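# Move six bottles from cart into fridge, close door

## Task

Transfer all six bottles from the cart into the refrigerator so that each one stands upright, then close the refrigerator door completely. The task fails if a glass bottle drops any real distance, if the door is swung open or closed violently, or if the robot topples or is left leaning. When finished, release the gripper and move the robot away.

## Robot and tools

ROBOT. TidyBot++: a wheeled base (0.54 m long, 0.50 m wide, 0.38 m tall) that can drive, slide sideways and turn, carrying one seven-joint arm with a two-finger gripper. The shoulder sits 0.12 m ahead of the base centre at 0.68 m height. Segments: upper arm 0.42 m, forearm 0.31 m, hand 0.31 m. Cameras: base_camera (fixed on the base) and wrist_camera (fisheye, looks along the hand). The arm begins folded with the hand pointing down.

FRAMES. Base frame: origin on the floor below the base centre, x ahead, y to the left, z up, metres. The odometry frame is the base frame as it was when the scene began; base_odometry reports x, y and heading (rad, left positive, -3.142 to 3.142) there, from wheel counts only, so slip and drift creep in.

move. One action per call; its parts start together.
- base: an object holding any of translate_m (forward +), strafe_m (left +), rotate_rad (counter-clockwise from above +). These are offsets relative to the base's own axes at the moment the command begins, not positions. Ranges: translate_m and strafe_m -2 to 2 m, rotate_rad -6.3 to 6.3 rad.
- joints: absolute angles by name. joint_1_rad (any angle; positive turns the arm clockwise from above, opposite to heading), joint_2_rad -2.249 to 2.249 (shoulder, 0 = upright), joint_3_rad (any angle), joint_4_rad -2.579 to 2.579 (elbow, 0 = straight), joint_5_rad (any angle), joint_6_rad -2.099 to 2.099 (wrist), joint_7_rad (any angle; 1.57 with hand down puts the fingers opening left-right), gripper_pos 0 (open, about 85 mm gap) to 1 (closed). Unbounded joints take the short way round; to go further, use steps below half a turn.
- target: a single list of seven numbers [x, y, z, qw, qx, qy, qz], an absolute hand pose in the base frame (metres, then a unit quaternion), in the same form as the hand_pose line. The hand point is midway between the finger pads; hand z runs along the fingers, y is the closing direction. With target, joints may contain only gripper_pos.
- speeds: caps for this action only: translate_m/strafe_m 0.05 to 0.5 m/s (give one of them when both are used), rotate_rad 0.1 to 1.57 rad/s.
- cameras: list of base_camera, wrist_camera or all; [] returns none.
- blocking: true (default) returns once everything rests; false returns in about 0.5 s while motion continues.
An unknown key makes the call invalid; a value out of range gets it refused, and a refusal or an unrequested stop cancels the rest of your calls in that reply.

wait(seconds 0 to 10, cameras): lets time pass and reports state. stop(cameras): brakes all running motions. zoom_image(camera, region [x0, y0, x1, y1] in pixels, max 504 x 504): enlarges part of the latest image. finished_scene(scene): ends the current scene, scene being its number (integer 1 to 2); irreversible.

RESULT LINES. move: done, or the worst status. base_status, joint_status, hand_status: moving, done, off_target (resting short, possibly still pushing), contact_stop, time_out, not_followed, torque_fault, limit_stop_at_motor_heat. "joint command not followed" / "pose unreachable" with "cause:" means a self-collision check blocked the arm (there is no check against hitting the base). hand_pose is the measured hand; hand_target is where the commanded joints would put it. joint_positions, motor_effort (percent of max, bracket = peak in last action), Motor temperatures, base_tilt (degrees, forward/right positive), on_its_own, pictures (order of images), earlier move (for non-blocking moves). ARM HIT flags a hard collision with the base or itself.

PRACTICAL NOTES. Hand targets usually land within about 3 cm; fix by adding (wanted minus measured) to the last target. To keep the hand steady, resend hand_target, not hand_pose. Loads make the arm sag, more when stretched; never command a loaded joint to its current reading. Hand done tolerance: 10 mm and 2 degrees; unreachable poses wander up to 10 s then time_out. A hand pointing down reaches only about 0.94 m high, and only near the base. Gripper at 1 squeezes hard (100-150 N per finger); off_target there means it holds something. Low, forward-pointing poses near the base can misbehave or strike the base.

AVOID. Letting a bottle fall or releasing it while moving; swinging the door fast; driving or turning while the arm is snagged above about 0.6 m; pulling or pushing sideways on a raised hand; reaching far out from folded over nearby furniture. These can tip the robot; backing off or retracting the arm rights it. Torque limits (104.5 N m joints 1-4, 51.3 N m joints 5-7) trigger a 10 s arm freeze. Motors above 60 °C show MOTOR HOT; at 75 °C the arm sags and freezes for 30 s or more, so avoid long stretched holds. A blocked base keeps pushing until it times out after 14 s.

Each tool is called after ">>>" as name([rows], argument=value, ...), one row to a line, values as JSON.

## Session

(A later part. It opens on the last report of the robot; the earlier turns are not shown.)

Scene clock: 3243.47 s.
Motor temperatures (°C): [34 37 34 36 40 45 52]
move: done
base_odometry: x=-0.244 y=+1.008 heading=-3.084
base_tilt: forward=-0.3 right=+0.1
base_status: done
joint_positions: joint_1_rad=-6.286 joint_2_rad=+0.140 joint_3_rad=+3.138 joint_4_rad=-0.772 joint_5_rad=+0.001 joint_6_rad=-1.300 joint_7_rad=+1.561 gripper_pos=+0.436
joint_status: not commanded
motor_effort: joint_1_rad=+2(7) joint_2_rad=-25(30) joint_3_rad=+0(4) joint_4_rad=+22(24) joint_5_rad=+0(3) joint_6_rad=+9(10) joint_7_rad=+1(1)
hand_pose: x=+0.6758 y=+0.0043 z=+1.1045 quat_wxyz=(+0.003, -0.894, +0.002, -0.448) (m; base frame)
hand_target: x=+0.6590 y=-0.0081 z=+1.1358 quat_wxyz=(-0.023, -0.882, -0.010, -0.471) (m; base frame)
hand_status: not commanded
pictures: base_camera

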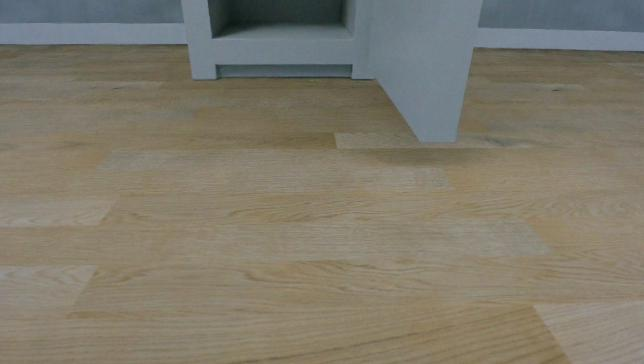

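>>> move(base={"translate_m": 0.6585, "strafe_m": 0.209, "rotate_rad": 0.018}, speeds={"translate_m": 0.3}, cameras=["base_camera"])

>>> zoom_image(camera="base_camera", region=[180, 80, 580, 240])

Scene clock: 3272.63 s.
Motor temperatures (°C): [34 37 34 36 40 45 52]
move: done
base_odometry: x=-0.890 y=+0.761 heading=-3.065
base_tilt: forward=-0.2 right=+0.0
base_status: done
joint_positions: joint_1_rad=-6.284 joint_2_rad=+0.141 joint_3_rad=+3.138 joint_4_rad=-0.771 joint_5_rad=+0.001 joint_6_rad=-1.301 joint_7_rad=+1.561 gripper_pos=+0.436
joint_status: not commanded
motor_effort: joint_1_rad=+2(4) joint_2_rad=-26(30) joint_3_rad=+0(4) joint_4_rad=+22(24) joint_5_rad=+1(2) joint_6_rad=+9(10) joint_7_rad=+1(1)
hand_pose: x=+0.6757 y=+0.0034 z=+1.1045 quat_wxyz=(+0.003, -0.894, +0.002, -0.448) (m; base frame)
hand_target: x=+0.6590 y=-0.0081 z=+1.1358 quat_wxyz=(-0.023, -0.882, -0.010, -0.471) (m; base frame)
hand_status: not commanded
pictures: base_camera

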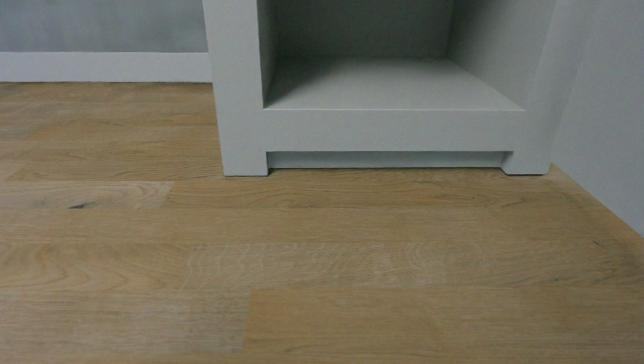

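Scaled by 1.260.

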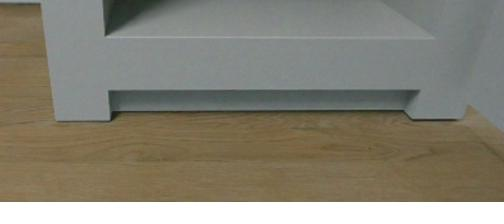

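>>> move(base={"translate_m": 0.281, "strafe_m": -0.0155, "rotate_rad": 0.006}, speeds={"translate_m": 0.2, "rotate_rad": 0.2}, cameras=["base_camera", "wrist_camera"])

>>> zoom_image(camera="base_camera", region=[144, 180, 644, 364])

Scene clock: 3294.20 s.
Motor temperatures (°C): [34 37 34 36 40 45 52]
move: done
base_odometry: x=-1.171 y=+0.755 heading=-3.059
base_tilt: forward=-0.3 right=+0.0
base_status: done
joint_positions: joint_1_rad=-6.284 joint_2_rad=+0.140 joint_3_rad=+3.138 joint_4_rad=-0.771 joint_5_rad=+0.001 joint_6_rad=-1.302 joint_7_rad=+1.561 gripper_pos=+0.436
joint_status: not commanded
motor_effort: joint_1_rad=+2(6) joint_2_rad=-26(29) joint_3_rad=+0(3) joint_4_rad=+22(24) joint_5_rad=+0(2) joint_6_rad=+9(10) joint_7_rad=+1(1)
hand_pose: x=+0.6755 y=+0.0033 z=+1.1048 quat_wxyz=(+0.003, -0.894, +0.003, -0.448) (m; base frame)
hand_target: x=+0.6590 y=-0.0081 z=+1.1358 quat_wxyz=(-0.023, -0.882, -0.010, -0.471) (m; base frame)
hand_status: not commanded
pictures: base_camera, wrist_camera
camera_calibration:
wrist_camera: T_world_to_cam=[[0.0208147, -0.999537, 0.0222076, -0.0367656], [-0.623945, -0.0303427, -0.780879, 1.33708], [0.781191, 0.00239743, -0.624288, 0.295987], [0, 0, 0, 1]] pos_world=[0.603806, 0.00311242, 1.22969]

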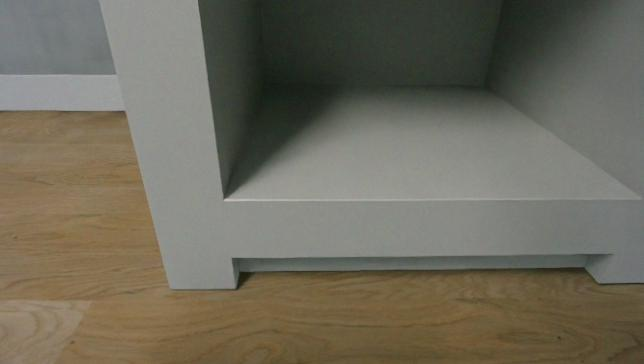

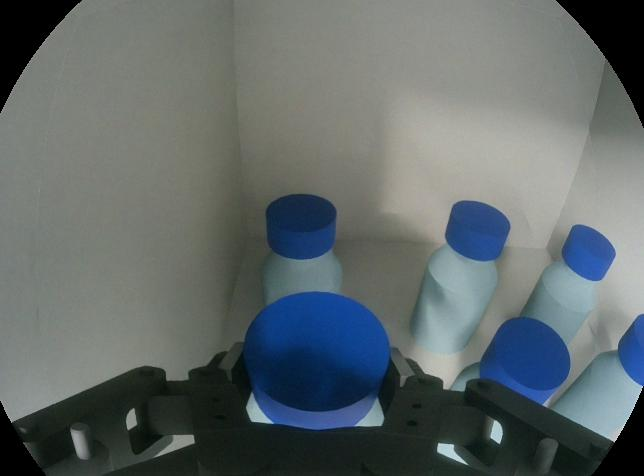

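Scaled by 1.008.

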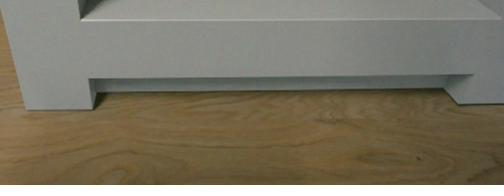

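>>> move(joints={"joint_2_rad": 0.122, "joint_4_rad": -0.85, "joint_6_rad": -1.17}, cameras=[])

>>> move(joints={"joint_2_rad": 0.124, "joint_4_rad": -0.88, "joint_6_rad": -1.145}, cameras=[])

Scene clock: 3308.03 s.
Motor temperatures (°C): [34 37 34 36 40 45 52]
move: done
base_odometry: x=-1.171 y=+0.755 heading=-3.059
base_tilt: forward=-0.2 right=-0.1
base_status: not commanded
joint_positions: joint_1_rad=-6.284 joint_2_rad=+0.146 joint_3_rad=+3.138 joint_4_rad=-0.863 joint_5_rad=+0.001 joint_6_rad=-1.225 joint_7_rad=+1.561 gripper_pos=+0.436
joint_status: all done
motor_effort: joint_1_rad=+2(2) joint_2_rad=-26(28) joint_3_rad=+0(1) joint_4_rad=+23(25) joint_5_rad=+1(1) joint_6_rad=+9(10) joint_7_rad=+1(1)
hand_pose: x=+0.6915 y=+0.0033 z=+1.0742 quat_wxyz=(+0.003, -0.899, +0.002, -0.439) (m; base frame)
hand_target: x=+0.6916 y=-0.0075 z=+1.1085 quat_wxyz=(-0.024, -0.877, -0.012, -0.479) (m; base frame)
hand_status: not commanded
pictures: none
No camera images: "cameras" was empty.

Scene clock: 3308.70 s.
Motor temperatures (°C): [34 37 34 36 40 45 52]
move: done
base_odometry: x=-1.171 y=+0.755 heading=-3.059
base_tilt: forward=-0.2 right=+0.1
base_status: not commanded
joint_positions: joint_1_rad=-6.284 joint_2_rad=+0.147 joint_3_rad=+3.138 joint_4_rad=-0.891 joint_5_rad=+0.001 joint_6_rad=-1.200 joint_7_rad=+1.561 gripper_pos=+0.436
joint_status: all done
motor_effort: joint_1_rad=+2(2) joint_2_rad=-27(28) joint_3_rad=+1(1) joint_4_rad=+23(25) joint_5_rad=+1(1) joint_6_rad=+9(10) joint_7_rad=+1(1)
hand_pose: x=+0.6960 y=+0.0034 z=+1.0649 quat_wxyz=(+0.003, -0.900, +0.002, -0.436) (m; base frame)
hand_target: x=+0.6968 y=-0.0074 z=+1.0981 quat_wxyz=(-0.024, -0.879, -0.013, -0.476) (m; base frame)
hand_status: not commanded
pictures: none
No camera images: "cameras" was empty.

>>> move(joints={"joint_2_rad": 0.124, "joint_4_rad": -0.895, "joint_6_rad": -1.14}, cameras=[])

>>> move(joints={"joint_2_rad": 0.126, "joint_4_rad": -0.908, "joint_6_rad": -1.132}, cameras=["wrist_camera"])

Scene clock: 3314.17 s.
Motor temperatures (°C): [34 37 34 36 40 45 52]
move: done
base_odometry: x=-1.171 y=+0.755 heading=-3.059
base_tilt: forward=-0.2 right=+0.0
base_status: not commanded
joint_positions: joint_1_rad=-6.284 joint_2_rad=+0.147 joint_3_rad=+3.138 joint_4_rad=-0.901 joint_5_rad=+0.001 joint_6_rad=-1.192 joint_7_rad=+1.561 gripper_pos=+0.436
joint_status: all done
motor_effort: joint_1_rad=+2(2) joint_2_rad=-26(27) joint_3_rad=-1(1) joint_4_rad=+22(24) joint_5_rad=+0(1) joint_6_rad=+9(10) joint_7_rad=+1(1)
hand_pose: x=+0.6973 y=+0.0034 z=+1.0620 quat_wxyz=(+0.003, -0.900, +0.002, -0.436) (m; base frame)
hand_target: x=+0.6976 y=-0.0073 z=+1.0915 quat_wxyz=(-0.024, -0.882, -0.013, -0.471) (m; base frame)
hand_status: not commanded
pictures: none
No camera images: "cameras" was empty.

Scene clock: 3314.70 s.
Motor temperatures (°C): [34 37 34 36 40 45 52]
move: done
base_odometry: x=-1.171 y=+0.755 heading=-3.059
base_tilt: forward=-0.3 right=+0.0
base_status: not commanded
joint_positions: joint_1_rad=-6.284 joint_2_rad=+0.147 joint_3_rad=+3.138 joint_4_rad=-0.906 joint_5_rad=+0.001 joint_6_rad=-1.182 joint_7_rad=+1.561 gripper_pos=+0.436
joint_status: all done
motor_effort: joint_1_rad=+2(3) joint_2_rad=-25(26) joint_3_rad=+0(1) joint_4_rad=+22(23) joint_5_rad=+1(2) joint_6_rad=+8(9) joint_7_rad=+1(1)
hand_pose: x=+0.6989 y=+0.0034 z=+1.0619 quat_wxyz=(+0.003, -0.899, +0.002, -0.438) (m; base frame)
hand_target: x=+0.6997 y=-0.0073 z=+1.0856 quat_wxyz=(-0.024, -0.883, -0.013, -0.468) (m; base frame)
hand_status: not commanded
pictures: wrist_camera
camera_calibration:
wrist_camera: T_world_to_cam=[[0.0214089, -0.999531, 0.0218866, -0.0362493], [-0.640901, -0.0305226, -0.767017, 1.31531], [0.767325, 0.00239387, -0.641254, 0.278627], [0, 0, 0, 1]] pos_world=[0.629964, 0.00324755, 1.18833]

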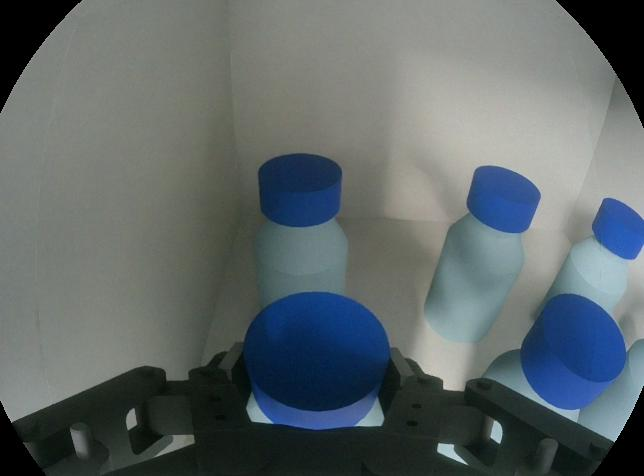

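>>> move(joints={"gripper_pos": 0.33}, cameras=[])

>>> move(joints={"gripper_pos": 0.15}, cameras=["wrist_camera"])

Scene clock: 3319.63 s.
Motor temperatures (°C): [34 37 34 36 40 45 52]
move: done
base_odometry: x=-1.171 y=+0.755 heading=-3.059
base_tilt: forward=-0.1 right=+0.1
base_status: not commanded
joint_positions: joint_1_rad=-6.284 joint_2_rad=+0.146 joint_3_rad=+3.138 joint_4_rad=-0.907 joint_5_rad=+0.001 joint_6_rad=-1.169 joint_7_rad=+1.561 gripper_pos=+0.330
joint_status: all done
motor_effort: joint_1_rad=+2(2) joint_2_rad=-23(26) joint_3_rad=+0(1) joint_4_rad=+20(23) joint_5_rad=+0(1) joint_6_rad=+7(9) joint_7_rad=+1(1)
hand_pose: x=+0.7010 y=+0.0034 z=+1.0653 quat_wxyz=(+0.003, -0.896, +0.002, -0.444) (m; base frame)
hand_target: x=+0.6997 y=-0.0073 z=+1.0856 quat_wxyz=(-0.024, -0.883, -0.013, -0.468) (m; base frame)
hand_status: not commanded
pictures: none
No camera images: "cameras" was empty.

Scene clock: 3320.23 s.
Motor temperatures (°C): [34 37 34 36 40 45 52]
move: done
base_odometry: x=-1.171 y=+0.755 heading=-3.059
base_tilt: forward=-0.1 right=+0.0
base_status: not commanded
joint_positions: joint_1_rad=-6.284 joint_2_rad=+0.146 joint_3_rad=+3.138 joint_4_rad=-0.907 joint_5_rad=+0.001 joint_6_rad=-1.169 joint_7_rad=+1.561 gripper_pos=+0.150
joint_status: all done
motor_effort: joint_1_rad=+2(2) joint_2_rad=-23(24) joint_3_rad=+0(1) joint_4_rad=+19(20) joint_5_rad=+1(2) joint_6_rad=+6(7) joint_7_rad=+1(1)
hand_pose: x=+0.7010 y=+0.0034 z=+1.0653 quat_wxyz=(+0.003, -0.896, +0.002, -0.444) (m; base frame)
hand_target: x=+0.6997 y=-0.0073 z=+1.0856 quat_wxyz=(-0.024, -0.883, -0.013, -0.468) (m; base frame)
hand_status: not commanded
pictures: wrist_camera
camera_calibration:
wrist_camera: T_world_to_cam=[[0.0211204, -0.999532, 0.0221219, -0.0364078], [-0.6306, -0.0304885, -0.775509, 1.32113], [0.77582, 0.00242895, -0.630949, 0.262241], [0, 0, 0, 1]] pos_world=[0.630425, 0.00325167, 1.19082]

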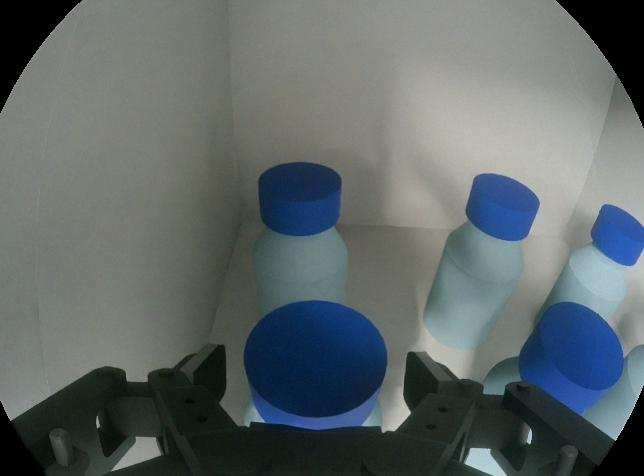

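>>> move(base={"translate_m": -0.16}, speeds={"translate_m": 0.15}, cameras=["wrist_camera"])

Scene clock: 3325.63 s.
Motor temperatures (°C): [34 37 34 36 40 45 52]
move: done
base_odometry: x=-1.012 y=+0.769 heading=-3.059
base_tilt: forward=-0.4 right=+0.0
base_status: done
joint_positions: joint_1_rad=-6.284 joint_2_rad=+0.136 joint_3_rad=+3.138 joint_4_rad=-0.907 joint_5_rad=+0.001 joint_6_rad=-1.168 joint_7_rad=+1.561 gripper_pos=+0.150
joint_status: not commanded
motor_effort: joint_1_rad=+2(3) joint_2_rad=-23(28) joint_3_rad=+0(1) joint_4_rad=+20(21) joint_5_rad=+1(2) joint_6_rad=+7(8) joint_7_rad=+1(1)
hand_pose: x=+0.6973 y=+0.0034 z=+1.0711 quat_wxyz=(+0.003, -0.894, +0.002, -0.449) (m; base frame)
hand_target: x=+0.6997 y=-0.0073 z=+1.0856 quat_wxyz=(-0.024, -0.883, -0.013, -0.468) (m; base frame)
hand_status: not commanded
pictures: wrist_camera
camera_calibration:
wrist_camera: T_world_to_cam=[[0.0209221, -0.999532, 0.022323, -0.0365221], [-0.622624, -0.0304958, -0.781927, 1.32459], [0.782241, 0.00246073, -0.622971, 0.255779], [0, 0, 0, 1]] pos_world=[0.625405, 0.00326005, 1.19589]

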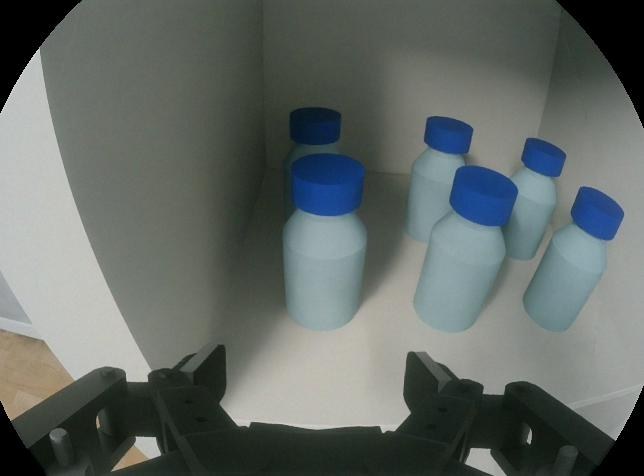

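>>> move(base={"translate_m": -0.5}, speeds={"translate_m": 0.35}, joints={"joint_2_rad": -0.9, "joint_4_rad": -2.3, "joint_6_rad": -0.1, "gripper_pos": 0.0}, cameras=["base_camera"])

Scene clock: 3403.50 s.
Motor temperatures (°C): [34 37 34 35 40 45 52]
move: done
base_odometry: x=-0.513 y=+0.810 heading=-3.059
base_tilt: forward=-0.3 right=+0.0
base_status: done
joint_positions: joint_1_rad=-6.284 joint_2_rad=-0.884 joint_3_rad=+3.138 joint_4_rad=-2.290 joint_5_rad=+0.001 joint_6_rad=-0.143 joint_7_rad=+1.561 gripper_pos=+0.000
joint_status: all done
motor_effort: joint_1_rad=+2(3) joint_2_rad=+7(27) joint_3_rad=+0(2) joint_4_rad=+23(24) joint_5_rad=+1(1) joint_6_rad=+8(9) joint_7_rad=+1(1)
hand_pose: x=+0.4148 y=+0.0031 z=+1.0070 quat_wxyz=(+0.003, -0.699, +0.001, -0.715) (m; base frame)
hand_target: x=+0.4097 y=+0.0013 z=+1.0188 quat_wxyz=(-0.025, -0.681, -0.022, -0.731) (m; base frame)
hand_status: not commanded
pictures: base_camera

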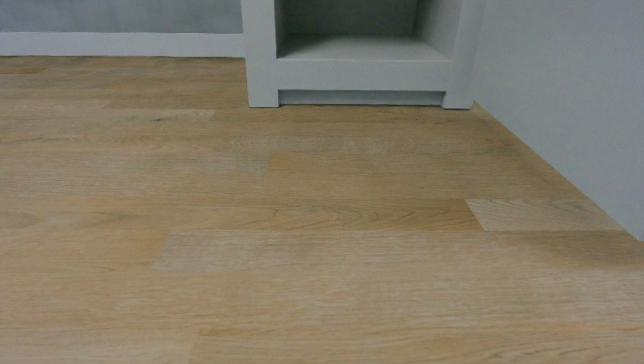

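>>> move(base={"translate_m": 0.262, "strafe_m": -0.865, "rotate_rad": 1.558}, speeds={"strafe_m": 0.35, "rotate_rad": 1.4}, cameras=["base_camera"])

Scene clock: 3423.87 s.
Motor temperatures (°C): [34 37 34 35 40 45 52]
move: done
base_odometry: x=-0.846 y=+1.651 heading=-1.500
base_tilt: forward=-0.2 right=+0.0
base_status: done
joint_positions: joint_1_rad=-6.284 joint_2_rad=-0.893 joint_3_rad=+3.138 joint_4_rad=-2.290 joint_5_rad=+0.001 joint_6_rad=-0.140 joint_7_rad=+1.561 gripper_pos=+0.000
joint_status: not commanded
motor_effort: joint_1_rad=+2(3) joint_2_rad=+7(9) joint_3_rad=+1(3) joint_4_rad=+23(24) joint_5_rad=+1(2) joint_6_rad=+8(9) joint_7_rad=+1(1)
hand_pose: x=+0.4121 y=+0.0032 z=+1.0102 quat_wxyz=(+0.003, -0.695, +0.001, -0.719) (m; base frame)
hand_target: x=+0.4097 y=+0.0013 z=+1.0188 quat_wxyz=(-0.025, -0.681, -0.022, -0.731) (m; base frame)
hand_status: not commanded
pictures: base_camera

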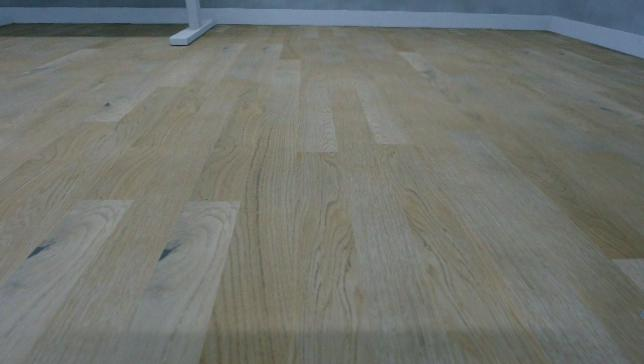

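>>> move(base={"translate_m": -0.298, "strafe_m": -0.447}, speeds={"translate_m": 0.35})

Scene clock: 3466.17 s.
Motor temperatures (°C): [34 37 34 35 40 45 52]
move: done
base_odometry: x=-1.313 y=+1.916 heading=-1.500
base_tilt: forward=-0.2 right=+0.0
base_status: done
joint_positions: joint_1_rad=-6.284 joint_2_rad=-0.893 joint_3_rad=+3.138 joint_4_rad=-2.291 joint_5_rad=+0.001 joint_6_rad=-0.139 joint_7_rad=+1.561 gripper_pos=+0.000
joint_status: not commanded
motor_effort: joint_1_rad=+2(3) joint_2_rad=+7(9) joint_3_rad=+1(2) joint_4_rad=+23(24) joint_5_rad=+0(2) joint_6_rad=+8(10) joint_7_rad=+1(1)
hand_pose: x=+0.4120 y=+0.0031 z=+1.0103 quat_wxyz=(+0.003, -0.695, +0.001, -0.719) (m; base frame)
hand_target: x=+0.4097 y=+0.0013 z=+1.0188 quat_wxyz=(-0.025, -0.681, -0.022, -0.731) (m; base frame)
hand_status: not commanded
pictures: base_camera, wrist_camera
camera_calibration:
wrist_camera: T_world_to_cam=[[0.0025279, -0.999498, 0.031585, -0.0312599], [0.00140424, -0.0315816, -0.9995, 1.06208], [0.999996, 0.00257099, 0.0013237, -0.279396], [0, 0, 0, 1]] pos_world=[0.277983, 0.00301629, 1.06291]

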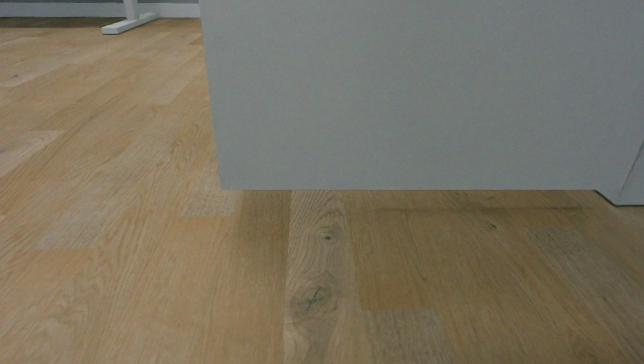

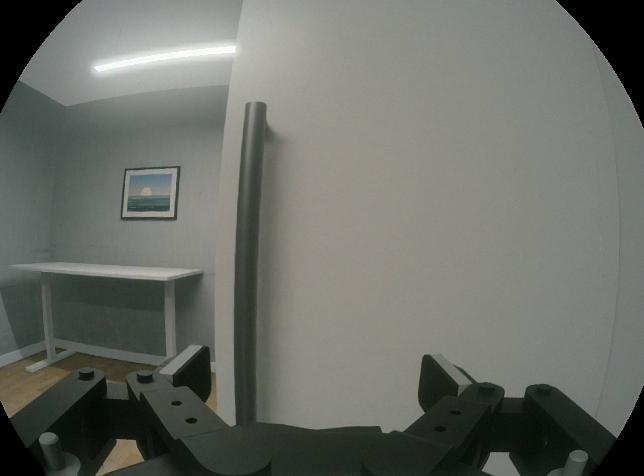

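>>> move(base={"translate_m": 0.12, "strafe_m": 0.072}, speeds={"translate_m": 0.25})

Scene clock: 3516.83 s.
Motor temperatures (°C): [33 36 34 35 40 45 52]
move: done
base_odometry: x=-1.233 y=+1.801 heading=-1.500
base_tilt: forward=-0.2 right=+0.1
base_status: done
joint_positions: joint_1_rad=-6.284 joint_2_rad=-0.897 joint_3_rad=+3.138 joint_4_rad=-2.291 joint_5_rad=+0.001 joint_6_rad=-0.138 joint_7_rad=+1.561 gripper_pos=+0.000
joint_status: not commanded
motor_effort: joint_1_rad=+2(3) joint_2_rad=+7(10) joint_3_rad=+1(2) joint_4_rad=+23(24) joint_5_rad=+1(1) joint_6_rad=+8(9) joint_7_rad=+1(1)
hand_pose: x=+0.4108 y=+0.0031 z=+1.0115 quat_wxyz=(+0.003, -0.693, +0.001, -0.721) (m; base frame)
hand_target: x=+0.4097 y=+0.0013 z=+1.0188 quat_wxyz=(-0.025, -0.681, -0.022, -0.731) (m; base frame)
hand_status: not commanded
pictures: base_camera, wrist_camera
camera_calibration:
wrist_camera: T_world_to_cam=[[0.00238602, -0.999498, 0.0315912, -0.0312439], [0.00599721, -0.0315764, -0.999483, 1.06141], [0.999979, 0.00257425, 0.00591886, -0.282786], [0, 0, 0, 1]] pos_world=[0.276489, 0.00301528, 1.06352]

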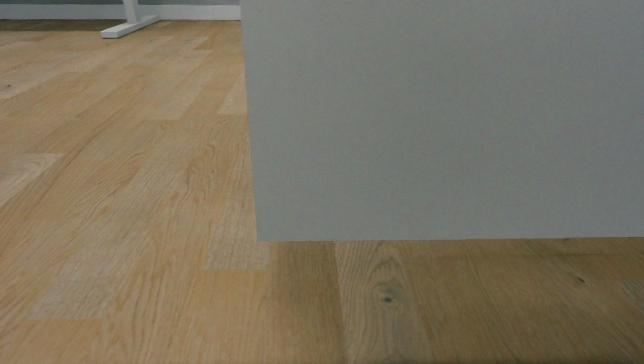

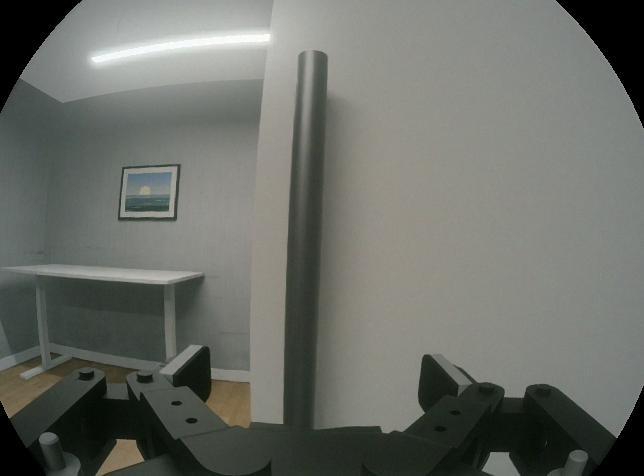

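>>> move(base={"translate_m": 0.08, "strafe_m": 0.009}, speeds={"translate_m": 0.2})

>>> zoom_image(camera="wrist_camera", region=[150, 100, 470, 420])

Scene clock: 3541.83 s.
Motor temperatures (°C): [33 36 34 35 40 45 52]
move: done
base_odometry: x=-1.218 y=+1.722 heading=-1.500
base_tilt: forward=-0.3 right=+0.0
base_status: done
joint_positions: joint_1_rad=-6.284 joint_2_rad=-0.897 joint_3_rad=+3.138 joint_4_rad=-2.291 joint_5_rad=+0.001 joint_6_rad=-0.138 joint_7_rad=+1.561 gripper_pos=+0.000
joint_status: not commanded
motor_effort: joint_1_rad=+2(3) joint_2_rad=+7(10) joint_3_rad=+1(1) joint_4_rad=+23(24) joint_5_rad=+0(1) joint_6_rad=+8(9) joint_7_rad=+1(1)
hand_pose: x=+0.4107 y=+0.0031 z=+1.0114 quat_wxyz=(+0.003, -0.693, +0.001, -0.721) (m; base frame)
hand_target: x=+0.4097 y=+0.0013 z=+1.0188 quat_wxyz=(-0.025, -0.681, -0.022, -0.731) (m; base frame)
hand_status: not commanded
pictures: base_camera, wrist_camera
camera_calibration:
wrist_camera: T_world_to_cam=[[0.00238291, -0.999498, 0.0315916, -0.0312406], [0.00609375, -0.0315766, -0.999483, 1.06129], [0.999979, 0.00257419, 0.00601545, -0.282836], [0, 0, 0, 1]] pos_world=[0.276437, 0.00301498, 1.06343]

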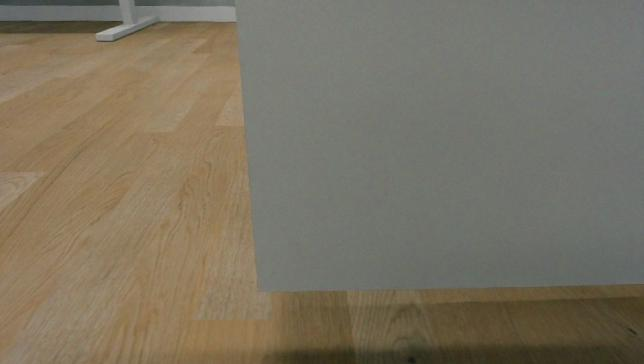

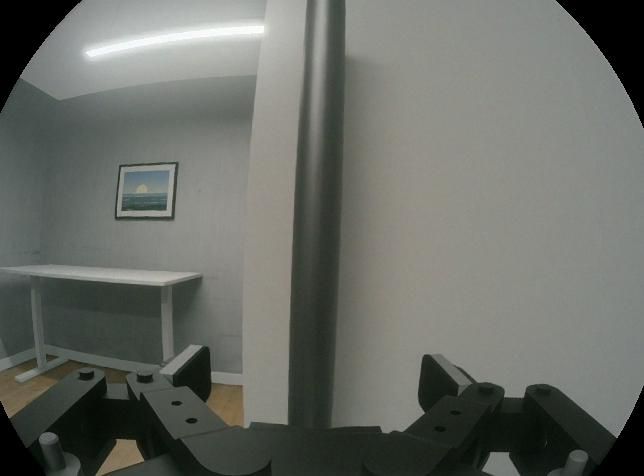

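Scaled by 1.575.

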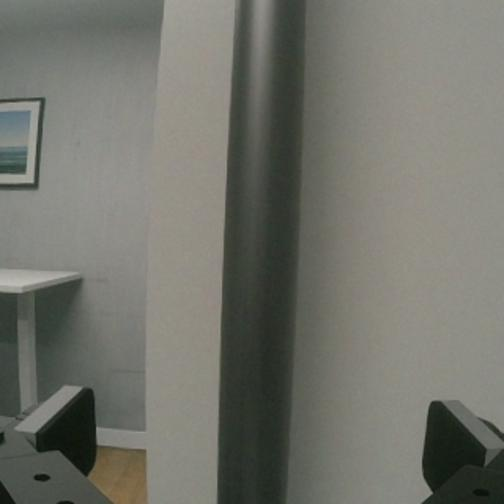

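>>> move(base={"translate_m": 0.034}, speeds={"translate_m": 0.1}, cameras=["wrist_camera"])

>>> zoom_image(camera="wrist_camera", region=[150, 100, 470, 420])

Scene clock: 3554.30 s.
Motor temperatures (°C): [33 36 33 35 40 45 52]
move: done
base_odometry: x=-1.215 y=+1.688 heading=-1.500
base_tilt: forward=-0.3 right=+0.0
base_status: done
joint_positions: joint_1_rad=-6.284 joint_2_rad=-0.898 joint_3_rad=+3.138 joint_4_rad=-2.292 joint_5_rad=+0.001 joint_6_rad=-0.138 joint_7_rad=+1.561 gripper_pos=+0.000
joint_status: not commanded
motor_effort: joint_1_rad=+2(2) joint_2_rad=+7(9) joint_3_rad=+1(2) joint_4_rad=+23(24) joint_5_rad=+0(1) joint_6_rad=+8(9) joint_7_rad=+1(1)
hand_pose: x=+0.4103 y=+0.0031 z=+1.0117 quat_wxyz=(+0.003, -0.693, +0.001, -0.721) (m; base frame)
hand_target: x=+0.4097 y=+0.0013 z=+1.0188 quat_wxyz=(-0.025, -0.681, -0.022, -0.731) (m; base frame)
hand_status: not commanded
pictures: wrist_camera
camera_calibration:
wrist_camera: T_world_to_cam=[[0.00234747, -0.999498, 0.0315935, -0.0312366], [0.00721202, -0.0315759, -0.999475, 1.06111], [0.999971, 0.00257409, 0.00713428, -0.283586], [0, 0, 0, 1]] pos_world=[0.275999, 0.00301453, 1.06356]

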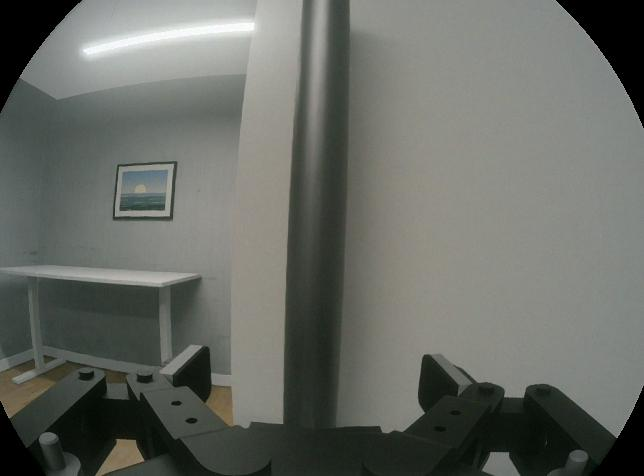

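Scaled by 1.575.

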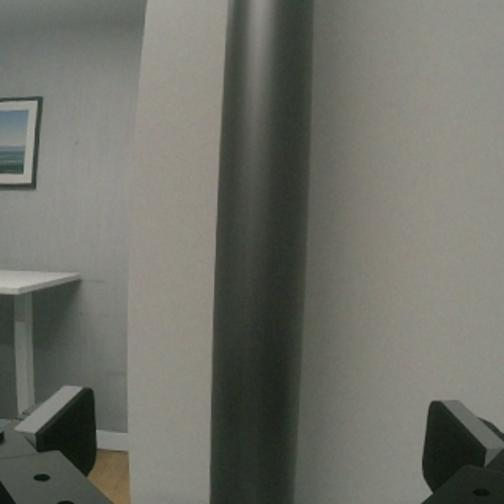

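>>> move(joints={"gripper_pos": 0.85}, cameras=["wrist_camera"])

Scene clock: 3563.07 s.
Motor temperatures (°C): [33 36 33 35 40 45 52]
move: done
base_odometry: x=-1.215 y=+1.689 heading=-1.500
base_tilt: forward=-0.3 right=-0.1
base_status: not commanded
joint_positions: joint_1_rad=-6.286 joint_2_rad=-0.912 joint_3_rad=+3.135 joint_4_rad=-2.295 joint_5_rad=+0.001 joint_6_rad=-0.137 joint_7_rad=+1.561 gripper_pos=+0.850
joint_status: all done
motor_effort: joint_1_rad=+2(7) joint_2_rad=+11(17) joint_3_rad=+1(7) joint_4_rad=+23(26) joint_5_rad=+0(1) joint_6_rad=+9(12) joint_7_rad=+1(1)
hand_pose: x=+0.4059 y=+0.0047 z=+1.0142 quat_wxyz=(+0.004, -0.689, -0.001, -0.725) (m; base frame)
hand_target: x=+0.4097 y=+0.0013 z=+1.0188 quat_wxyz=(-0.025, -0.681, -0.022, -0.731) (m; base frame)
hand_status: not commanded
pictures: wrist_camera
camera_calibration:
wrist_camera: T_world_to_cam=[[0.00507805, -0.999423, 0.033588, -0.0328927], [0.019346, -0.033484, -0.999252, 1.05852], [0.9998, 0.00572405, 0.0191648, -0.291368], [0, 0, 0, 1]] pos_world=[0.270998, 0.00423733, 1.06441]

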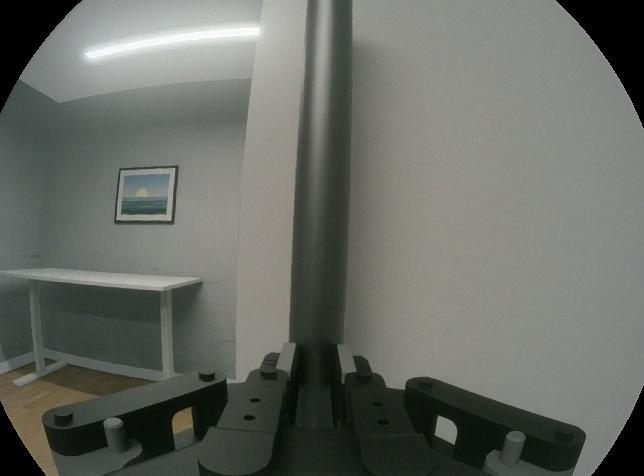

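>>> move(joints={"gripper_pos": 0.3}, cameras=[])

>>> move(base={"translate_m": 0.02}, speeds={"translate_m": 0.1}, cameras=["wrist_camera"])

>>> zoom_image(camera="wrist_camera", region=[150, 150, 470, 470])

Scene clock: 3572.30 s.
Motor temperatures (°C): [33 36 33 35 40 45 52]
move: done
base_odometry: x=-1.215 y=+1.689 heading=-1.500
base_tilt: forward=-0.2 right=+0.0
base_status: not commanded
joint_positions: joint_1_rad=-6.286 joint_2_rad=-0.909 joint_3_rad=+3.135 joint_4_rad=-2.295 joint_5_rad=+0.001 joint_6_rad=-0.136 joint_7_rad=+1.561 gripper_pos=+0.300
joint_status: all done
motor_effort: joint_1_rad=+2(2) joint_2_rad=+8(10) joint_3_rad=+0(1) joint_4_rad=+23(24) joint_5_rad=+0(1) joint_6_rad=+9(9) joint_7_rad=+1(1)
hand_pose: x=+0.4068 y=+0.0047 z=+1.0135 quat_wxyz=(+0.004, -0.690, -0.001, -0.724) (m; base frame)
hand_target: x=+0.4097 y=+0.0013 z=+1.0188 quat_wxyz=(-0.025, -0.681, -0.022, -0.731) (m; base frame)
hand_status: not commanded
pictures: none
No camera images: "cameras" was empty.

Scene clock: 3573.07 s.
Motor temperatures (°C): [33 36 33 35 40 45 52]
move: done
base_odometry: x=-1.214 y=+1.668 heading=-1.500
base_tilt: forward=-0.2 right=+0.0
base_status: done
joint_positions: joint_1_rad=-6.286 joint_2_rad=-0.902 joint_3_rad=+3.135 joint_4_rad=-2.295 joint_5_rad=+0.001 joint_6_rad=-0.136 joint_7_rad=+1.561 gripper_pos=+0.300
joint_status: not commanded
motor_effort: joint_1_rad=+2(2) joint_2_rad=+7(10) joint_3_rad=+1(2) joint_4_rad=+23(24) joint_5_rad=+1(1) joint_6_rad=+8(9) joint_7_rad=+1(1)
hand_pose: x=+0.4091 y=+0.0047 z=+1.0115 quat_wxyz=(+0.004, -0.692, -0.001, -0.722) (m; base frame)
hand_target: x=+0.4097 y=+0.0013 z=+1.0188 quat_wxyz=(-0.025, -0.681, -0.022, -0.731) (m; base frame)
hand_status: not commanded
pictures: wrist_camera
camera_calibration:
wrist_camera: T_world_to_cam=[[0.00539422, -0.999422, 0.0335609, -0.0329116], [0.00995239, -0.033506, -0.999389, 1.05972], [0.999936, 0.00572494, 0.0097659, -0.285006], [0, 0, 0, 1]] pos_world=[0.274619, 0.00424601, 1.06296]

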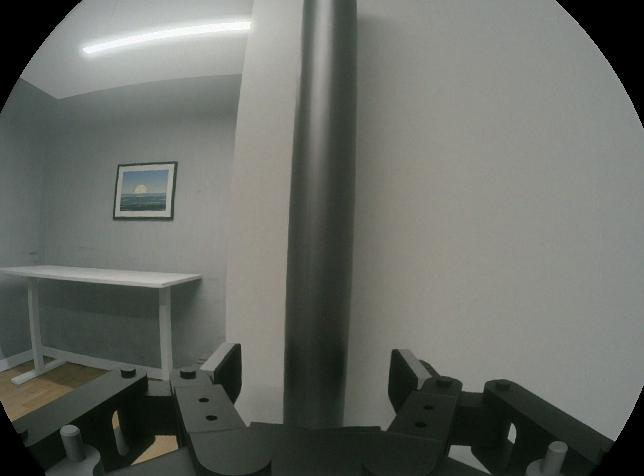

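Scaled by 1.575.

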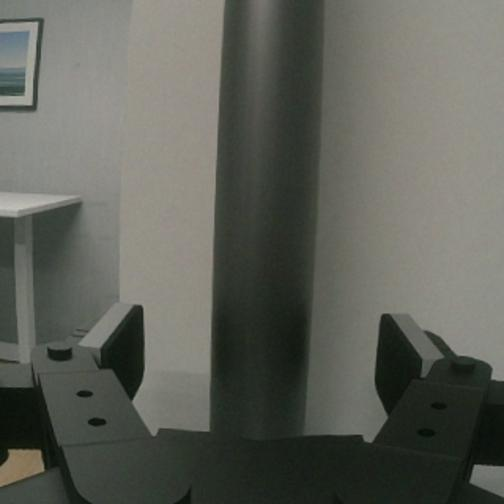

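>>> move(joints={"gripper_pos": 0.85}, cameras=["wrist_camera"])

Scene clock: 3588.50 s.
Motor temperatures (°C): [33 36 33 35 40 45 52]
move: off_target
base_odometry: x=-1.214 y=+1.669 heading=-1.500
base_tilt: forward=-0.3 right=+0.0
base_status: not commanded
joint_positions: joint_1_rad=-6.286 joint_2_rad=-0.904 joint_3_rad=+3.135 joint_4_rad=-2.295 joint_5_rad=+0.001 joint_6_rad=-0.136 joint_7_rad=+1.561 gripper_pos=+0.760
joint_status: gripper_pos off_target (ended at +0.760, target +0.850)
motor_effort: joint_1_rad=+3(3) joint_2_rad=+8(11) joint_3_rad=+1(2) joint_4_rad=+23(24) joint_5_rad=+1(2) joint_6_rad=+9(11) joint_7_rad=+1(1)
hand_pose: x=+0.4087 y=+0.0047 z=+1.0114 quat_wxyz=(+0.004, -0.692, -0.001, -0.722) (m; base frame)
hand_target: x=+0.4097 y=+0.0013 z=+1.0188 quat_wxyz=(-0.025, -0.681, -0.022, -0.731) (m; base frame)
hand_status: not commanded
pictures: wrist_camera
camera_calibration:
wrist_camera: T_world_to_cam=[[0.00540718, -0.99942, 0.033611, -0.0329416], [0.0105725, -0.0335525, -0.999381, 1.05944], [0.999929, 0.00575918, 0.010385, -0.285284], [0, 0, 0, 1]] pos_world=[0.274241, 0.00426724, 1.06285]

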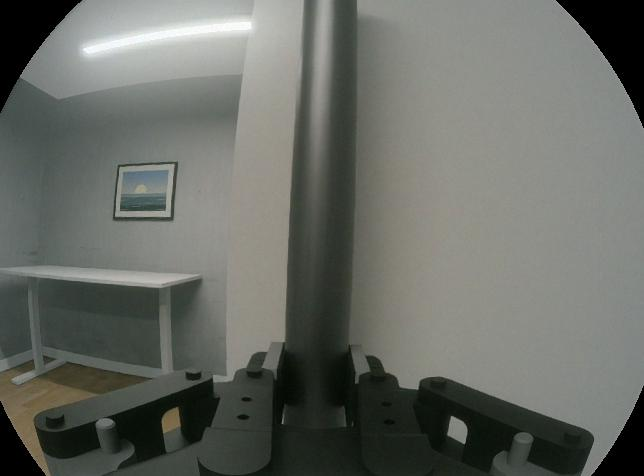

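>>> move(base={"translate_m": 0.09, "strafe_m": 0.068, "rotate_rad": -0.15}, speeds={"translate_m": 0.1, "rotate_rad": 0.133})

Scene clock: 3602.20 s.
Motor temperatures (°C): [33 36 33 35 40 45 52]
move: done
base_odometry: x=-1.140 y=+1.583 heading=-1.651
base_tilt: forward=-0.3 right=+0.0
base_status: done
joint_positions: joint_1_rad=-6.287 joint_2_rad=-0.906 joint_3_rad=+3.134 joint_4_rad=-2.303 joint_5_rad=+0.001 joint_6_rad=-0.124 joint_7_rad=+1.561 gripper_pos=+0.760
joint_status: not commanded
motor_effort: joint_1_rad=+2(6) joint_2_rad=+6(14) joint_3_rad=+0(7) joint_4_rad=+23(26) joint_5_rad=+0(3) joint_6_rad=+8(11) joint_7_rad=+1(2)
hand_pose: x=+0.4083 y=+0.0057 z=+1.0109 quat_wxyz=(+0.004, -0.689, -0.002, -0.724) (m; base frame)
hand_target: x=+0.4097 y=+0.0013 z=+1.0188 quat_wxyz=(-0.025, -0.681, -0.022, -0.731) (m; base frame)
hand_status: not commanded
pictures: base_camera, wrist_camera
camera_calibration:
wrist_camera: T_world_to_cam=[[0.00720889, -0.999361, 0.0350007, -0.0340892], [0.0172434, -0.0348722, -0.999243, 1.05607], [0.999825, 0.00780697, 0.016981, -0.291513], [0, 0, 0, 1]] pos_world=[0.273498, 0.00503604, 1.06142]

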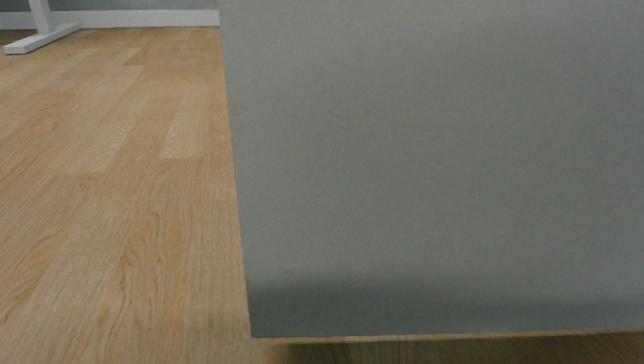

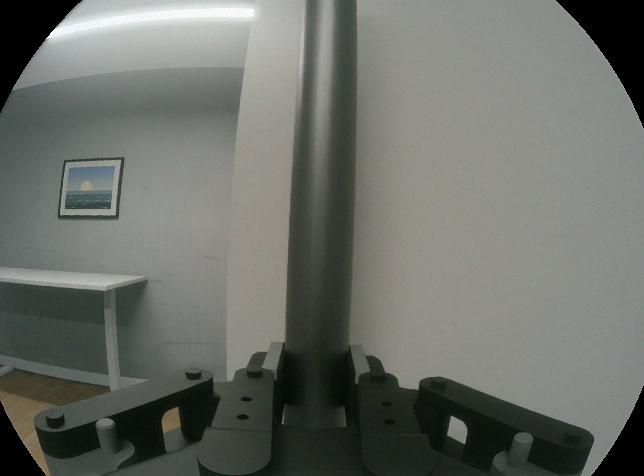

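>>> move(base={"translate_m": 0.155, "strafe_m": 0.1055, "rotate_rad": -0.25}, speeds={"translate_m": 0.15, "rotate_rad": 0.2}, cameras=["wrist_camera"])

Scene clock: 3629.03 s.
Motor temperatures (°C): [33 36 33 35 40 45 52]
move: done
base_odometry: x=-1.047 y=+1.420 heading=-1.902
base_tilt: forward=-0.3 right=+0.0
base_status: done
joint_positions: joint_1_rad=-6.286 joint_2_rad=-0.899 joint_3_rad=+3.134 joint_4_rad=-2.305 joint_5_rad=+0.001 joint_6_rad=-0.116 joint_7_rad=+1.563 gripper_pos=+0.760
joint_status: not commanded
motor_effort: joint_1_rad=+2(7) joint_2_rad=+6(11) joint_3_rad=+0(8) joint_4_rad=+23(26) joint_5_rad=+1(5) joint_6_rad=+9(11) joint_7_rad=+1(4)
hand_pose: x=+0.4108 y=+0.0054 z=+1.0100 quat_wxyz=(+0.003, -0.690, -0.002, -0.724) (m; base frame)
hand_target: x=+0.4097 y=+0.0013 z=+1.0188 quat_wxyz=(-0.025, -0.681, -0.022, -0.731) (m; base frame)
hand_status: not commanded
pictures: wrist_camera
camera_calibration:
wrist_camera: T_world_to_cam=[[0.0064569, -0.999302, 0.0368046, -0.0358625], [0.0159877, -0.0366975, -0.999199, 1.05563], [0.999851, 0.00704014, 0.0157396, -0.292704], [0, 0, 0, 1]] pos_world=[0.276015, 0.00496226, 1.06071]

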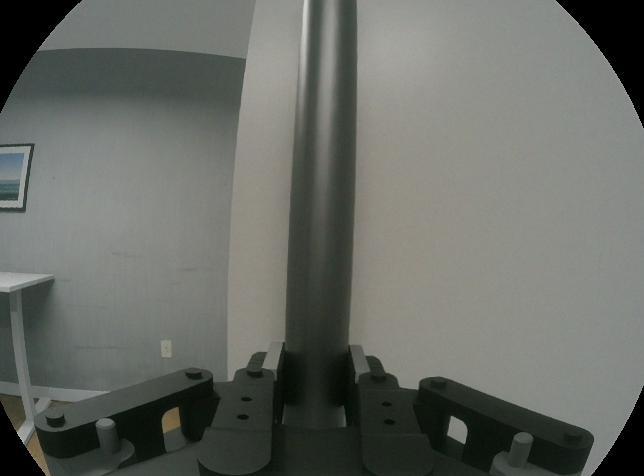

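>>> move(base={"translate_m": 0.155, "strafe_m": 0.1055, "rotate_rad": -0.25}, speeds={"translate_m": 0.15, "rotate_rad": 0.2}, cameras=[])

>>> move(base={"translate_m": 0.155, "strafe_m": 0.1055, "rotate_rad": -0.25}, speeds={"translate_m": 0.15, "rotate_rad": 0.2}, cameras=["wrist_camera"])

Scene clock: 3637.33 s.
Motor temperatures (°C): [33 36 33 35 40 45 52]
move: done
base_odometry: x=-0.997 y=+1.239 heading=-2.152
base_tilt: forward=-0.2 right=+0.1
base_status: done
joint_positions: joint_1_rad=-6.284 joint_2_rad=-0.897 joint_3_rad=+3.136 joint_4_rad=-2.307 joint_5_rad=+0.001 joint_6_rad=-0.113 joint_7_rad=+1.566 gripper_pos=+0.761
joint_status: not commanded
motor_effort: joint_1_rad=+2(7) joint_2_rad=+5(11) joint_3_rad=+1(8) joint_4_rad=+23(27) joint_5_rad=+0(4) joint_6_rad=+8(11) joint_7_rad=+1(4)
hand_pose: x=+0.4115 y=+0.0042 z=+1.0091 quat_wxyz=(+0.002, -0.690, -0.002, -0.723) (m; base frame)
hand_target: x=+0.4097 y=+0.0013 z=+1.0188 quat_wxyz=(-0.025, -0.681, -0.022, -0.731) (m; base frame)
hand_status: not commanded
pictures: none
No camera images: "cameras" was empty.

Scene clock: 3639.27 s.
Motor temperatures (°C): [33 36 33 35 40 45 52]
move: done
base_odometry: x=-0.994 y=+1.052 heading=-2.403
base_tilt: forward=-0.2 right=+0.0
base_status: done
joint_positions: joint_1_rad=-6.282 joint_2_rad=-0.896 joint_3_rad=+3.138 joint_4_rad=-2.309 joint_5_rad=+0.001 joint_6_rad=-0.112 joint_7_rad=+1.568 gripper_pos=+0.761
joint_status: not commanded
motor_effort: joint_1_rad=+1(7) joint_2_rad=+4(10) joint_3_rad=+1(8) joint_4_rad=+24(27) joint_5_rad=+0(4) joint_6_rad=+10(12) joint_7_rad=+1(4)
hand_pose: x=+0.4120 y=+0.0024 z=+1.0082 quat_wxyz=(+0.000, -0.691, -0.001, -0.723) (m; base frame)
hand_target: x=+0.4097 y=+0.0013 z=+1.0188 quat_wxyz=(-0.025, -0.681, -0.022, -0.731) (m; base frame)
hand_status: not commanded
pictures: wrist_camera
camera_calibration:
wrist_camera: T_world_to_cam=[[-0.000153798, -0.99927, 0.038196, -0.0374576], [0.0130649, -0.0381948, -0.999185, 1.05488], [0.999915, 0.000345355, 0.0130612, -0.291156], [0, 0, 0, 1]] pos_world=[0.277344, 0.00296103, 1.05925]

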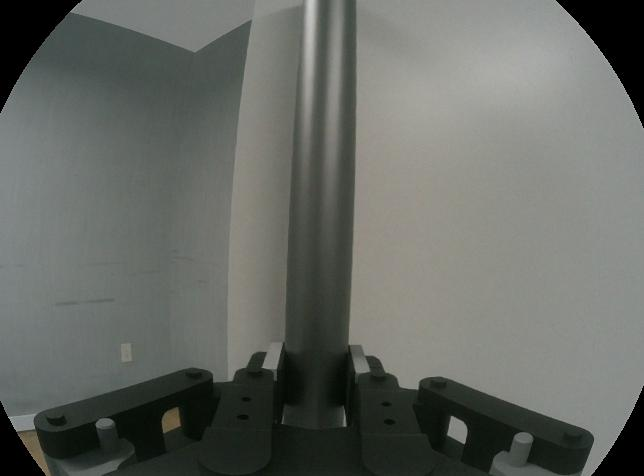

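>>> move(base={"translate_m": 0.155, "strafe_m": 0.1055, "rotate_rad": -0.25}, speeds={"translate_m": 0.15, "rotate_rad": 0.2}, cameras=[])

>>> move(base={"translate_m": 0.155, "strafe_m": 0.1055, "rotate_rad": -0.25}, speeds={"translate_m": 0.15, "rotate_rad": 0.2}, cameras=["base_camera", "wrist_camera"])

Scene clock: 3648.43 s.
Motor temperatures (°C): [33 36 33 35 40 45 52]
move: done
base_odometry: x=-1.038 y=+0.869 heading=-2.654
base_tilt: forward=-0.3 right=+0.1
base_status: done
joint_positions: joint_1_rad=-6.279 joint_2_rad=-0.895 joint_3_rad=+3.142 joint_4_rad=-2.310 joint_5_rad=+0.001 joint_6_rad=-0.111 joint_7_rad=+1.570 gripper_pos=+0.761
joint_status: not commanded
motor_effort: joint_1_rad=+1(6) joint_2_rad=+4(10) joint_3_rad=+0(7) joint_4_rad=+24(27) joint_5_rad=+0(4) joint_6_rad=+8(12) joint_7_rad=+0(3)
hand_pose: x=+0.4124 y=+0.0001 z=+1.0074 quat_wxyz=(-0.002, -0.691, +0.001, -0.723) (m; base frame)
hand_target: x=+0.4097 y=+0.0013 z=+1.0188 quat_wxyz=(-0.025, -0.681, -0.022, -0.731) (m; base frame)
hand_status: not commanded
pictures: none
No camera images: "cameras" was empty.

Scene clock: 3650.33 s.
Motor temperatures (°C): [33 36 33 35 40 45 52]
move: done
base_odometry: x=-1.126 y=+0.703 heading=-2.905
base_tilt: forward=-0.2 right=+0.1
base_status: done
joint_positions: joint_1_rad=-6.276 joint_2_rad=-0.894 joint_3_rad=+3.145 joint_4_rad=-2.312 joint_5_rad=+0.001 joint_6_rad=-0.110 joint_7_rad=+1.572 gripper_pos=+0.761
joint_status: not commanded
motor_effort: joint_1_rad=+0(5) joint_2_rad=+5(10) joint_3_rad=+0(6) joint_4_rad=+24(28) joint_5_rad=-1(3) joint_6_rad=+9(12) joint_7_rad=+0(3)
hand_pose: x=+0.4127 y=-0.0024 z=+1.0066 quat_wxyz=(-0.003, -0.692, +0.004, -0.722) (m; base frame)
hand_target: x=+0.4097 y=+0.0013 z=+1.0188 quat_wxyz=(-0.025, -0.681, -0.022, -0.731) (m; base frame)
hand_status: not commanded
pictures: base_camera, wrist_camera
camera_calibration:
wrist_camera: T_world_to_cam=[[-0.0105757, -0.999282, 0.0363867, -0.0361136], [0.00997826, -0.0364924, -0.999284, 1.05448], [0.999894, -0.0102051, 0.010357, -0.289192], [0, 0, 0, 1]] pos_world=[0.278258, -0.000558256, 1.05804]

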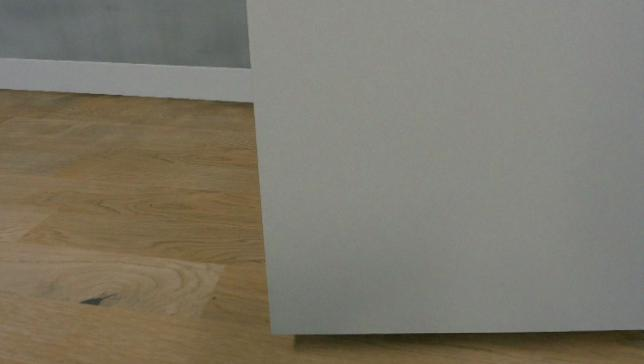

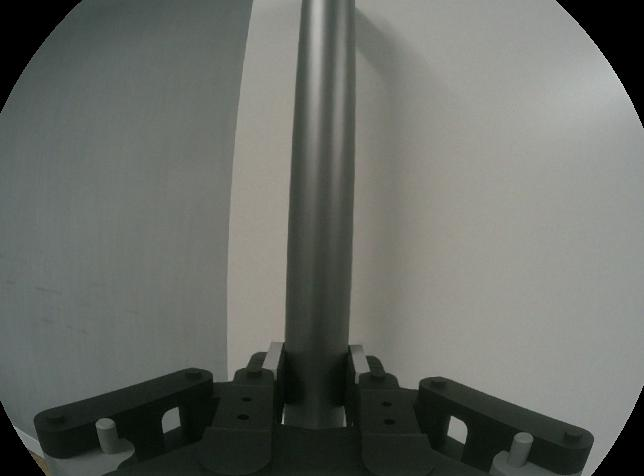

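>>> move(base={"translate_m": 0.0711, "strafe_m": 0.0554, "rotate_rad": -0.12}, speeds={"translate_m": 0.08, "rotate_rad": 0.107}, cameras=["base_camera", "wrist_camera"])

Scene clock: 3659.97 s.
Motor temperatures (°C): [33 36 33 35 40 45 52]
move: done
base_odometry: x=-1.182 y=+0.633 heading=-3.025
base_tilt: forward=-0.3 right=+0.0
base_status: done
joint_positions: joint_1_rad=-6.275 joint_2_rad=-0.894 joint_3_rad=+3.148 joint_4_rad=-2.312 joint_5_rad=+0.001 joint_6_rad=-0.109 joint_7_rad=+1.572 gripper_pos=+0.761
joint_status: not commanded
motor_effort: joint_1_rad=+2(4) joint_2_rad=+5(10) joint_3_rad=+1(6) joint_4_rad=+25(28) joint_5_rad=-1(2) joint_6_rad=+9(12) joint_7_rad=-1(1)
hand_pose: x=+0.4128 y=-0.0039 z=+1.0064 quat_wxyz=(-0.004, -0.692, +0.005, -0.722) (m; base frame)
hand_target: x=+0.4097 y=+0.0013 z=+1.0188 quat_wxyz=(-0.025, -0.681, -0.022, -0.731) (m; base frame)
hand_status: not commanded
pictures: base_camera, wrist_camera
camera_calibration:
wrist_camera: T_world_to_cam=[[-0.0134235, -0.999313, 0.0345562, -0.034519], [0.00976908, -0.0346888, -0.99935, 1.05436], [0.999862, -0.0130772, 0.010228, -0.289165], [0, 0, 0, 1]] pos_world=[0.278362, -0.00170219, 1.05783]

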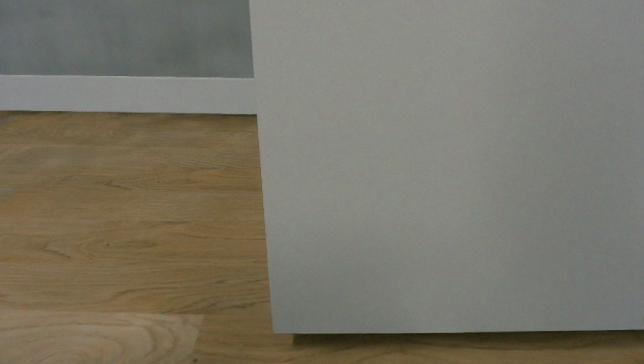

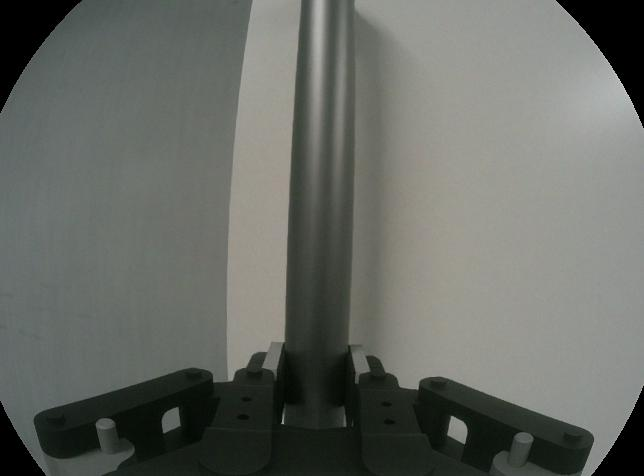

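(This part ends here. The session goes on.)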